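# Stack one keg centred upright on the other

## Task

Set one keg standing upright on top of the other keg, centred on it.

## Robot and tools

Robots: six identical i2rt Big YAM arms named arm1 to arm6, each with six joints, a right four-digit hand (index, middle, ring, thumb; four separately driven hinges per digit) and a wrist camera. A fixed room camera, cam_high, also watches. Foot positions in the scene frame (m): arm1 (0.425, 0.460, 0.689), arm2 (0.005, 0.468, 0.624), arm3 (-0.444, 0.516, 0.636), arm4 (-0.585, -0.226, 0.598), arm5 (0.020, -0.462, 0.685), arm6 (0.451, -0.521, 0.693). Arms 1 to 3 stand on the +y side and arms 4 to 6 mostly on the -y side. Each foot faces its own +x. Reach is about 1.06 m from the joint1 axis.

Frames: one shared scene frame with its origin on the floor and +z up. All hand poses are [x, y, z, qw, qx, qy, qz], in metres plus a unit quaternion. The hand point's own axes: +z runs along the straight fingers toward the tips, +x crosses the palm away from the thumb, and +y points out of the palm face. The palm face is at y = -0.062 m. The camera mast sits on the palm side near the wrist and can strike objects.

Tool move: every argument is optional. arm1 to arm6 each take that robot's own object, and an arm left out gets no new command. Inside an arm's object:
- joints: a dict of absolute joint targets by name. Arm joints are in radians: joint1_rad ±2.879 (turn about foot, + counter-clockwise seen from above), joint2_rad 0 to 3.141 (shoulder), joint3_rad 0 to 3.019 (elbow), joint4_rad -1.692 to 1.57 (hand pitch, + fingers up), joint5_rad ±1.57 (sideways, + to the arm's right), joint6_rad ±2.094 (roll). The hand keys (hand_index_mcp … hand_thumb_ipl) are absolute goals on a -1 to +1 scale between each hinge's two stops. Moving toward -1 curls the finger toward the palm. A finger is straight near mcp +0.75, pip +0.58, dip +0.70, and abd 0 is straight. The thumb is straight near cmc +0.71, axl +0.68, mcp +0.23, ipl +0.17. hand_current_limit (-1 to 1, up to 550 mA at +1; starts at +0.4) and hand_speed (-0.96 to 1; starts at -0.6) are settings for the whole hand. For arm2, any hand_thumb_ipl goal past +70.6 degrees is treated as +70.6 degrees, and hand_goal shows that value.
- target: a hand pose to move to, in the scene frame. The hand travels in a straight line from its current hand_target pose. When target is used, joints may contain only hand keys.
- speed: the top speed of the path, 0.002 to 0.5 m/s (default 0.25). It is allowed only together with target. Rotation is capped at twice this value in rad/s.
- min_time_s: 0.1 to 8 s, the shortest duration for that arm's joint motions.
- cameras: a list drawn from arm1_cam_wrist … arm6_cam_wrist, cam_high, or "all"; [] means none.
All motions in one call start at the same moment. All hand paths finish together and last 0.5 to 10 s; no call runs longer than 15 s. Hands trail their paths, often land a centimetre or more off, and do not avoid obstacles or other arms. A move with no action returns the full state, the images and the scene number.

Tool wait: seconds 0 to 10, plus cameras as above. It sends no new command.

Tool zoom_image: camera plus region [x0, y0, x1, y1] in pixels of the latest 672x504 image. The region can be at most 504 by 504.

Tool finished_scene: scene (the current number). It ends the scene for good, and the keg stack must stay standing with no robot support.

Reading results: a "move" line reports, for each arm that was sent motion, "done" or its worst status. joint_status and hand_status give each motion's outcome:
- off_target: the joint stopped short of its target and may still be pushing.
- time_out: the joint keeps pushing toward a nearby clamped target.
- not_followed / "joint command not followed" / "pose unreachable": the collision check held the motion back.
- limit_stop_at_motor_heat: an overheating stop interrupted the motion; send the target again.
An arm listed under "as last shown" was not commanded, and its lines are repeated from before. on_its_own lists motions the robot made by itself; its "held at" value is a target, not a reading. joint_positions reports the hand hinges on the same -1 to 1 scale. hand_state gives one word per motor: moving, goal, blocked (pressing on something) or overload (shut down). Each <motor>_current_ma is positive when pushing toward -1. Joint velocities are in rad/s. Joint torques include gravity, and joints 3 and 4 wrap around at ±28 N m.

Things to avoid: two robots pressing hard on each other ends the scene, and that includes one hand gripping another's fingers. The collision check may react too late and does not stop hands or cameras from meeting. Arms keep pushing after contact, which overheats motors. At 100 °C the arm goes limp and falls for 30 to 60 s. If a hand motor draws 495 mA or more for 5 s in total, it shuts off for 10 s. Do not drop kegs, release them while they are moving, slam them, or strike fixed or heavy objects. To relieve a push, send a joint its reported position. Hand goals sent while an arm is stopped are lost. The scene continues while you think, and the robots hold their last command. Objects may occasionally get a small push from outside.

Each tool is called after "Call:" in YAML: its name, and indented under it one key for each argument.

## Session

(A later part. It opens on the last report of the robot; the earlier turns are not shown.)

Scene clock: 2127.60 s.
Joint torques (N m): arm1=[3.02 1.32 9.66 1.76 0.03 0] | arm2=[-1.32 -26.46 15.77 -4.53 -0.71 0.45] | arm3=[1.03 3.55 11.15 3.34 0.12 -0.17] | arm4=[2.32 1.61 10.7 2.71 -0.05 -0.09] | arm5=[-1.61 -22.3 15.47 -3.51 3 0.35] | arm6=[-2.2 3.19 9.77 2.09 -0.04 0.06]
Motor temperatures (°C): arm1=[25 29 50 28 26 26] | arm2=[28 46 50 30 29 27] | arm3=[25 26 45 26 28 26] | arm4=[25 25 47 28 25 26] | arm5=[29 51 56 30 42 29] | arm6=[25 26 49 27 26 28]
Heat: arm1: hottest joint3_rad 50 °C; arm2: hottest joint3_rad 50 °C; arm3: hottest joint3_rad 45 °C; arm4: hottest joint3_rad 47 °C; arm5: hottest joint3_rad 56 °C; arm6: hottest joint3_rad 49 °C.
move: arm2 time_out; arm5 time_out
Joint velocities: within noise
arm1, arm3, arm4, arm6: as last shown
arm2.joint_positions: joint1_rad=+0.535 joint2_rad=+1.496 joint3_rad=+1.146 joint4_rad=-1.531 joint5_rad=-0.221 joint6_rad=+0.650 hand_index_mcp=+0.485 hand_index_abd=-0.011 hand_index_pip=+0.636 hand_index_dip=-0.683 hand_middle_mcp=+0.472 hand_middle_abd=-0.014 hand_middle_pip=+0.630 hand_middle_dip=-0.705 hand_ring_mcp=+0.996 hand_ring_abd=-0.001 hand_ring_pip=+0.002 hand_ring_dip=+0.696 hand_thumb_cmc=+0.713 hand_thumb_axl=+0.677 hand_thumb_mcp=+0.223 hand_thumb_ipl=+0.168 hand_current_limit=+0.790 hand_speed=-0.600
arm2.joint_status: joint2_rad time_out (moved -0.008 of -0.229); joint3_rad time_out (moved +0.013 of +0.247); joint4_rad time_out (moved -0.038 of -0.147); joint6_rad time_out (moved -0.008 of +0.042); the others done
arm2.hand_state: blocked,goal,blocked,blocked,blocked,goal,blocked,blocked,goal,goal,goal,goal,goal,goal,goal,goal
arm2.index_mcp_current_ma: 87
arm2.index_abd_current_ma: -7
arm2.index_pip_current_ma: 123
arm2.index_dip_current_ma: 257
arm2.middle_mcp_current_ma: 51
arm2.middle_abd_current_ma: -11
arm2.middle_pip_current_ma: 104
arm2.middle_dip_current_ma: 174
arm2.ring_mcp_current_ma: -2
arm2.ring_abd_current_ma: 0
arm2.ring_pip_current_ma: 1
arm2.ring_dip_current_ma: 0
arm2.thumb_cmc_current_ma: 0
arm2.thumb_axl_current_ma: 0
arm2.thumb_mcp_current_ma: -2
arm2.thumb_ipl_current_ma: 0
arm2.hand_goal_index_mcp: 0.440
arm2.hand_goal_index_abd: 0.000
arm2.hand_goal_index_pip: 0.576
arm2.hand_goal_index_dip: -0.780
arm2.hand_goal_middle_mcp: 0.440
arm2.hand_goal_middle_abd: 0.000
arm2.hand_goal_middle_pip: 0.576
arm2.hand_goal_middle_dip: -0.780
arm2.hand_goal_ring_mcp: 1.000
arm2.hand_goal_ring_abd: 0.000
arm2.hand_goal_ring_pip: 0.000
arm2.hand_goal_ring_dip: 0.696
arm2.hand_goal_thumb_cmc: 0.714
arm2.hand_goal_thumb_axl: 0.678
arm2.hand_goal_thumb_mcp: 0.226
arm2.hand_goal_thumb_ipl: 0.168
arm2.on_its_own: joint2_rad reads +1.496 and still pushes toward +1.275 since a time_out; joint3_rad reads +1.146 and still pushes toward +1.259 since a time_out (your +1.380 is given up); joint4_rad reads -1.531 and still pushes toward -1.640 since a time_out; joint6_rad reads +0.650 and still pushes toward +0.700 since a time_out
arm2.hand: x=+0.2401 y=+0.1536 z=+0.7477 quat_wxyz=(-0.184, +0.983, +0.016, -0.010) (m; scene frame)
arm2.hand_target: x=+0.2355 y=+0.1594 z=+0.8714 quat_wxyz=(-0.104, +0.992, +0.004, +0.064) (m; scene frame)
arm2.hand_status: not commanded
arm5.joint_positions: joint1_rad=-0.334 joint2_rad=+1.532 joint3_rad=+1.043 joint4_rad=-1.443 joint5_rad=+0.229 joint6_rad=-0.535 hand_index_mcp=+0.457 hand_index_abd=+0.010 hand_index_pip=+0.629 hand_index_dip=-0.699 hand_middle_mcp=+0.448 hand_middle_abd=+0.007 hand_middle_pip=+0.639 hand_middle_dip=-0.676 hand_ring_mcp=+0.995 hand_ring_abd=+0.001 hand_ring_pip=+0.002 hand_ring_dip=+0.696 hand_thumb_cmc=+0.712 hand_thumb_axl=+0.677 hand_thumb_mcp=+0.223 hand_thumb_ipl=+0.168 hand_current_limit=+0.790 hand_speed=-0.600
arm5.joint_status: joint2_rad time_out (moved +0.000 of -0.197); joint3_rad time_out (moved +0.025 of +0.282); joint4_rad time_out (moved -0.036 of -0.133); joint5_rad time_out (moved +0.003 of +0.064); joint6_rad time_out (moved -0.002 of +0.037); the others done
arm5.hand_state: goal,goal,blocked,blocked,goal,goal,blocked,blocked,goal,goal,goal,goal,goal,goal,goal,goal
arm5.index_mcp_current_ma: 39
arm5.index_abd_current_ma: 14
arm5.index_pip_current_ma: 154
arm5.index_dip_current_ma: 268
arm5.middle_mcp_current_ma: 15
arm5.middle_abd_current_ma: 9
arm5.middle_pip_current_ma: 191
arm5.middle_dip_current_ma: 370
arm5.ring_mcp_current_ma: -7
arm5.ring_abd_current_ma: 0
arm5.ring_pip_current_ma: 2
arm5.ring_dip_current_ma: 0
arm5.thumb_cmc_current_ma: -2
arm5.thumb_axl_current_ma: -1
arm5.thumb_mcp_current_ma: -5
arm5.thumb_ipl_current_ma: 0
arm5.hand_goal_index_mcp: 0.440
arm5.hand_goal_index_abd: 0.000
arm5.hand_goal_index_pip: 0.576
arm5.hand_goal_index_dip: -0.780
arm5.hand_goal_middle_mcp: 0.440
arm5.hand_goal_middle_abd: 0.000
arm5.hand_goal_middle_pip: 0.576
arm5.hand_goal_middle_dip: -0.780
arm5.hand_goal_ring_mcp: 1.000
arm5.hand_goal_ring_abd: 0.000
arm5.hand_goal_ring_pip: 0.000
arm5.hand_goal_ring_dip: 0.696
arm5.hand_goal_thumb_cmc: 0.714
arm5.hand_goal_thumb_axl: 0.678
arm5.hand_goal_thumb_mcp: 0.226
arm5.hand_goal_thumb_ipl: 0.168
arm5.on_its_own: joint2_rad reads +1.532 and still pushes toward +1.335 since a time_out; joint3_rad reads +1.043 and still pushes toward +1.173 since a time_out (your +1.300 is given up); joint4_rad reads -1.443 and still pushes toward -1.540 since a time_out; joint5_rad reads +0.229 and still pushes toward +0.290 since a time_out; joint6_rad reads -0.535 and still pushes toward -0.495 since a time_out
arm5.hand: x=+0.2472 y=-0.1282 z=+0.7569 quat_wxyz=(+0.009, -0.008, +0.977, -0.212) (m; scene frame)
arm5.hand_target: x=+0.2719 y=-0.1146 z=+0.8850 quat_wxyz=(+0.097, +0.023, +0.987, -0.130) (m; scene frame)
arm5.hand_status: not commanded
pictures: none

Call:
move:
  arm2: {"joints":{"joint1_rad":0.243,"joint2_rad":1.165,"joint3_rad":1.21,"joint4_rad":-1.685,"joint5_rad":-0.145,"joint6_rad":0.42},"min_time_s":3}
  arm5: {"joints":{"joint1_rad":-0.015,"joint2_rad":1.21,"joint3_rad":1.12,"joint4_rad":-1.565,"joint5_rad":0.165,"joint6_rad":-0.19},"min_time_s":3}

Scene clock: 2144.57 s.
Joint torques (N m): arm1=[3.02 1.38 9.68 1.74 0.04 0] | arm2=[-1.9 -22.59 16.34 -2.73 0.14 0.26] | arm3=[1.08 3.14 11.08 3.08 0.08 -0.21] | arm4=[1.79 1.79 10.66 2.71 -0.07 -0.09] | arm5=[0.56 -17.38 16.81 -2.81 2.27 0.39] | arm6=[-2.32 3.43 9.81 2.06 -0.03 0.06]
Motor temperatures (°C): arm1=[25 29 50 28 26 26] | arm2=[28 48 51 30 29 27] | arm3=[25 26 45 26 28 26] | arm4=[25 25 47 28 25 26] | arm5=[29 51 65 30 43 29] | arm6=[25 26 49 27 26 28]
Heat: arm1: hottest joint3_rad 50 °C; arm2: hottest joint3_rad 51 °C; arm3: hottest joint3_rad 45 °C; arm4: hottest joint3_rad 47 °C; arm5: hottest joint3_rad 65 °C; arm6: hottest joint3_rad 49 °C.
move: arm2 time_out; arm5 time_out
Joint velocities: within noise
arm1, arm3, arm4, arm6: as last shown
arm2.joint_positions: joint1_rad=+0.253 joint2_rad=+1.360 joint3_rad=+1.067 joint4_rad=-1.625 joint5_rad=-0.150 joint6_rad=+0.392 hand_index_mcp=+0.521 hand_index_abd=-0.008 hand_index_pip=+0.642 hand_index_dip=-0.683 hand_middle_mcp=+0.510 hand_middle_abd=-0.012 hand_middle_pip=+0.630 hand_middle_dip=-0.703 hand_ring_mcp=+0.996 hand_ring_abd=-0.001 hand_ring_pip=+0.002 hand_ring_dip=+0.696 hand_thumb_cmc=+0.713 hand_thumb_axl=+0.677 hand_thumb_mcp=+0.223 hand_thumb_ipl=+0.168 hand_current_limit=+0.790 hand_speed=-0.600
arm2.joint_status: joint2_rad time_out (moved -0.136 of -0.331); joint3_rad time_out (moved -0.079 of +0.064); joint4_rad time_out (moved -0.094 of -0.154); the others done
arm2.hand_state: blocked,goal,blocked,blocked,blocked,goal,blocked,blocked,goal,goal,goal,goal,goal,goal,goal,goal
arm2.index_mcp_current_ma: 211
arm2.index_abd_current_ma: -4
arm2.index_pip_current_ma: 141
arm2.index_dip_current_ma: 257
arm2.middle_mcp_current_ma: 169
arm2.middle_abd_current_ma: -9
arm2.middle_pip_current_ma: 104
arm2.middle_dip_current_ma: 180
arm2.ring_mcp_current_ma: -2
arm2.ring_abd_current_ma: 0
arm2.ring_pip_current_ma: 1
arm2.ring_dip_current_ma: 0
arm2.thumb_cmc_current_ma: 0
arm2.thumb_axl_current_ma: 0
arm2.thumb_mcp_current_ma: -2
arm2.thumb_ipl_current_ma: 0
arm2.hand_goal_index_mcp: 0.440
arm2.hand_goal_index_abd: 0.000
arm2.hand_goal_index_pip: 0.576
arm2.hand_goal_index_dip: -0.780
arm2.hand_goal_middle_mcp: 0.440
arm2.hand_goal_middle_abd: 0.000
arm2.hand_goal_middle_pip: 0.576
arm2.hand_goal_middle_dip: -0.780
arm2.hand_goal_ring_mcp: 1.000
arm2.hand_goal_ring_abd: 0.000
arm2.hand_goal_ring_pip: 0.000
arm2.hand_goal_ring_dip: 0.696
arm2.hand_goal_thumb_cmc: 0.714
arm2.hand_goal_thumb_axl: 0.678
arm2.hand_goal_thumb_mcp: 0.226
arm2.hand_goal_thumb_ipl: 0.168
arm2.on_its_own: joint2_rad reads +1.360 and still pushes toward +1.165 since a time_out; joint3_rad reads +1.067 and still pushes toward +1.185 since a time_out; joint4_rad reads -1.625 and still pushes toward -1.685 since a time_out
arm2.hand: x=+0.1292 y=+0.1369 z=+0.7702 quat_wxyz=(-0.183, +0.983, +0.009, +0.000) (m; scene frame)
arm2.hand_target: x=+0.1257 y=+0.1292 z=+0.8818 quat_wxyz=(-0.068, +0.996, +0.000, +0.049) (m; scene frame)
arm2.hand_status: not commanded
arm5.joint_positions: joint1_rad=-0.022 joint2_rad=+1.373 joint3_rad=+0.910 joint4_rad=-1.492 joint5_rad=+0.117 joint6_rad=-0.233 hand_index_mcp=+0.491 hand_index_abd=+0.001 hand_index_pip=+0.636 hand_index_dip=-0.687 hand_middle_mcp=+0.478 hand_middle_abd=-0.005 hand_middle_pip=+0.639 hand_middle_dip=-0.676 hand_ring_mcp=+0.995 hand_ring_abd=+0.001 hand_ring_pip=+0.002 hand_ring_dip=+0.696 hand_thumb_cmc=+0.712 hand_thumb_axl=+0.677 hand_thumb_mcp=+0.223 hand_thumb_ipl=+0.168 hand_current_limit=+0.790 hand_speed=-0.600
arm5.joint_status: joint2_rad time_out (moved -0.159 of -0.322); joint3_rad time_out (moved -0.133 of +0.077); joint4_rad time_out (moved -0.049 of -0.122); joint5_rad time_out (moved -0.112 of -0.064); joint6_rad time_out (moved +0.302 of +0.345); the others done
arm5.hand_state: blocked,goal,blocked,blocked,blocked,goal,blocked,blocked,goal,goal,goal,goal,goal,goal,goal,goal
arm5.index_mcp_current_ma: 158
arm5.index_abd_current_ma: 1
arm5.index_pip_current_ma: 181
arm5.index_dip_current_ma: 322
arm5.middle_mcp_current_ma: 110
arm5.middle_abd_current_ma: -6
arm5.middle_pip_current_ma: 191
arm5.middle_dip_current_ma: 370
arm5.ring_mcp_current_ma: -7
arm5.ring_abd_current_ma: 0
arm5.ring_pip_current_ma: 2
arm5.ring_dip_current_ma: 0
arm5.thumb_cmc_current_ma: -2
arm5.thumb_axl_current_ma: -1
arm5.thumb_mcp_current_ma: -5
arm5.thumb_ipl_current_ma: 0
arm5.hand_goal_index_mcp: 0.440
arm5.hand_goal_index_abd: 0.000
arm5.hand_goal_index_pip: 0.576
arm5.hand_goal_index_dip: -0.780
arm5.hand_goal_middle_mcp: 0.440
arm5.hand_goal_middle_abd: 0.000
arm5.hand_goal_middle_pip: 0.576
arm5.hand_goal_middle_dip: -0.780
arm5.hand_goal_ring_mcp: 1.000
arm5.hand_goal_ring_abd: 0.000
arm5.hand_goal_ring_pip: 0.000
arm5.hand_goal_ring_dip: 0.696
arm5.hand_goal_thumb_cmc: 0.714
arm5.hand_goal_thumb_axl: 0.678
arm5.hand_goal_thumb_mcp: 0.226
arm5.hand_goal_thumb_ipl: 0.168
arm5.on_its_own: joint2_rad reads +1.373 and still pushes toward +1.210 since a time_out; joint3_rad reads +0.910 and still pushes toward +1.055 since a time_out; joint4_rad reads -1.492 and still pushes toward -1.565 since a time_out; joint5_rad reads +0.117 and still pushes toward +0.165 since a time_out; joint6_rad reads -0.233 and still pushes toward -0.190 since a time_out
arm5.hand: x=+0.1258 y=-0.1327 z=+0.7693 quat_wxyz=(+0.016, -0.004, +0.980, -0.200) (m; scene frame)
arm5.hand_target: x=+0.1418 y=-0.1011 z=+0.8814 quat_wxyz=(+0.070, +0.018, +0.993, -0.091) (m; scene frame)
arm5.hand_status: not commanded
pictures: none

Call:
move:
  arm2: {"joints":{"joint1_rad":-0.133,"joint2_rad":1.135,"joint3_rad":1.15,"joint4_rad":-1.69,"joint5_rad":-0.01,"joint6_rad":0.07},"min_time_s":3}
  arm5: {"joints":{"joint1_rad":0.37,"joint2_rad":1.185,"joint3_rad":1.05,"joint4_rad":-1.57,"joint5_rad":0.01,"joint6_rad":0.16},"min_time_s":3}
  cameras: ["cam_high"]

Scene clock: 2161.10 s.
Joint torques (N m): arm1=[2.96 1.38 9.68 1.74 0.04 0] | arm2=[-1.67 -21.25 16.13 -2.61 0.84 0.25] | arm3=[0.73 3.78 11.3 2.95 0.07 -0.09] | arm4=[1.55 1.55 10.69 2.66 -0.06 -0.09] | arm5=[-0.73 -15.97 15.86 -3.28 1.61 0.47] | arm6=[-2.37 3.14 9.84 1.99 -0.03 0.08]
Motor temperatures (°C): arm1=[25 29 50 28 26 26] | arm2=[28 47 54 30 29 26] | arm3=[25 26 45 26 28 26] | arm4=[25 25 47 28 25 26] | arm5=[29 51 70 30 42 29] | arm6=[25 26 49 27 26 28]
Heat: arm1: hottest joint3_rad 50 °C; arm2: hottest joint3_rad 54 °C; arm3: hottest joint3_rad 45 °C; arm4: hottest joint3_rad 47 °C; arm5: hottest joint3_rad 70 °C; arm6: hottest joint3_rad 49 °C.
move: arm2 time_out; arm5 time_out
Joint velocities: within noise
arm1, arm3, arm4, arm6: as last shown
arm2.joint_positions: joint1_rad=-0.126 joint2_rad=+1.321 joint3_rad=+1.009 joint4_rad=-1.635 joint5_rad=-0.029 joint6_rad=+0.043 hand_index_mcp=+0.518 hand_index_abd=-0.004 hand_index_pip=+0.642 hand_index_dip=-0.683 hand_middle_mcp=+0.516 hand_middle_abd=-0.013 hand_middle_pip=+0.632 hand_middle_dip=-0.703 hand_ring_mcp=+0.996 hand_ring_abd=-0.001 hand_ring_pip=+0.002 hand_ring_dip=+0.696 hand_thumb_cmc=+0.713 hand_thumb_axl=+0.677 hand_thumb_mcp=+0.223 hand_thumb_ipl=+0.168 hand_current_limit=+0.790 hand_speed=-0.600
arm2.joint_status: joint2_rad time_out (moved -0.039 of -0.225); joint3_rad time_out (moved -0.058 of +0.083); the others done
arm2.hand_state: blocked,goal,blocked,blocked,blocked,goal,blocked,blocked,goal,goal,goal,goal,goal,goal,goal,goal
arm2.index_mcp_current_ma: 202
arm2.index_abd_current_ma: -1
arm2.index_pip_current_ma: 141
arm2.index_dip_current_ma: 257
arm2.middle_mcp_current_ma: 192
arm2.middle_abd_current_ma: -10
arm2.middle_pip_current_ma: 112
arm2.middle_dip_current_ma: 180
arm2.ring_mcp_current_ma: -2
arm2.ring_abd_current_ma: 0
arm2.ring_pip_current_ma: 1
arm2.ring_dip_current_ma: 0
arm2.thumb_cmc_current_ma: 0
arm2.thumb_axl_current_ma: 0
arm2.thumb_mcp_current_ma: -2
arm2.thumb_ipl_current_ma: 0
arm2.hand_goal_index_mcp: 0.440
arm2.hand_goal_index_abd: 0.000
arm2.hand_goal_index_pip: 0.576
arm2.hand_goal_index_dip: -0.780
arm2.hand_goal_middle_mcp: 0.440
arm2.hand_goal_middle_abd: 0.000
arm2.hand_goal_middle_pip: 0.576
arm2.hand_goal_middle_dip: -0.780
arm2.hand_goal_ring_mcp: 1.000
arm2.hand_goal_ring_abd: 0.000
arm2.hand_goal_ring_pip: 0.000
arm2.hand_goal_ring_dip: 0.696
arm2.hand_goal_thumb_cmc: 0.714
arm2.hand_goal_thumb_axl: 0.678
arm2.hand_goal_thumb_mcp: 0.226
arm2.hand_goal_thumb_ipl: 0.168
arm2.on_its_own: joint2_rad reads +1.321 and still pushes toward +1.135 since a time_out; joint3_rad reads +1.009 and still pushes toward +1.126 since a time_out; joint4_rad reads -1.635 and still pushes toward -1.690 since a time_out
arm2.hand: x=+0.0025 y=+0.1243 z=+0.7625 quat_wxyz=(-0.183, +0.983, +0.004, +0.007) (m; scene frame)
arm2.hand_target: x=-0.0054 y=+0.1131 z=+0.8697 quat_wxyz=(-0.060, +0.998, -0.010, +0.004) (m; scene frame)
arm2.hand_status: not commanded
arm5.joint_positions: joint1_rad=+0.369 joint2_rad=+1.331 joint3_rad=+0.855 joint4_rad=-1.485 joint5_rad=-0.025 joint6_rad=+0.112 hand_index_mcp=+0.494 hand_index_abd=-0.004 hand_index_pip=+0.640 hand_index_dip=-0.681 hand_middle_mcp=+0.482 hand_middle_abd=-0.010 hand_middle_pip=+0.639 hand_middle_dip=-0.676 hand_ring_mcp=+0.995 hand_ring_abd=+0.001 hand_ring_pip=+0.002 hand_ring_dip=+0.696 hand_thumb_cmc=+0.712 hand_thumb_axl=+0.677 hand_thumb_mcp=+0.223 hand_thumb_ipl=+0.168 hand_current_limit=+0.790 hand_speed=-0.600
arm5.joint_status: joint2_rad time_out (moved -0.042 of -0.188); joint3_rad time_out (moved -0.055 of +0.140); joint4_rad time_out (moved +0.007 of -0.078); joint5_rad time_out (moved -0.142 of -0.107); joint6_rad time_out (moved +0.344 of +0.393); the others done
arm5.hand_state: blocked,goal,blocked,blocked,blocked,goal,blocked,blocked,goal,goal,goal,goal,goal,goal,goal,goal
arm5.index_mcp_current_ma: 173
arm5.index_abd_current_ma: -4
arm5.index_pip_current_ma: 197
arm5.index_dip_current_ma: 348
arm5.middle_mcp_current_ma: 124
arm5.middle_abd_current_ma: -16
arm5.middle_pip_current_ma: 191
arm5.middle_dip_current_ma: 370
arm5.ring_mcp_current_ma: -8
arm5.ring_abd_current_ma: 0
arm5.ring_pip_current_ma: 2
arm5.ring_dip_current_ma: 0
arm5.thumb_cmc_current_ma: -3
arm5.thumb_axl_current_ma: -1
arm5.thumb_mcp_current_ma: -5
arm5.thumb_ipl_current_ma: 0
arm5.hand_goal_index_mcp: 0.440
arm5.hand_goal_index_abd: 0.000
arm5.hand_goal_index_pip: 0.576
arm5.hand_goal_index_dip: -0.780
arm5.hand_goal_middle_mcp: 0.440
arm5.hand_goal_middle_abd: 0.000
arm5.hand_goal_middle_pip: 0.576
arm5.hand_goal_middle_dip: -0.780
arm5.hand_goal_ring_mcp: 1.000
arm5.hand_goal_ring_abd: 0.000
arm5.hand_goal_ring_pip: 0.000
arm5.hand_goal_ring_dip: 0.696
arm5.hand_goal_thumb_cmc: 0.714
arm5.hand_goal_thumb_axl: 0.678
arm5.hand_goal_thumb_mcp: 0.226
arm5.hand_goal_thumb_ipl: 0.168
arm5.on_its_own: joint2_rad reads +1.331 and still pushes toward +1.185 since a time_out; joint3_rad reads +0.855 and still pushes toward +0.992 since a time_out; joint4_rad reads -1.485 and still pushes toward -1.570 since a time_out; joint5_rad reads -0.025 and still pushes toward +0.010 since a time_out; joint6_rad reads +0.112 and still pushes toward +0.160 since a time_out
arm5.hand: x=+0.0011 y=-0.1427 z=+0.7633 quat_wxyz=(+0.018, -0.013, +0.981, -0.195) (m; scene frame)
arm5.hand_target: x=+0.0052 y=-0.1115 z=+0.8599 quat_wxyz=(+0.025, +0.007, +0.995, -0.096) (m; scene frame)
arm5.hand_status: not commanded
pictures: cam_high

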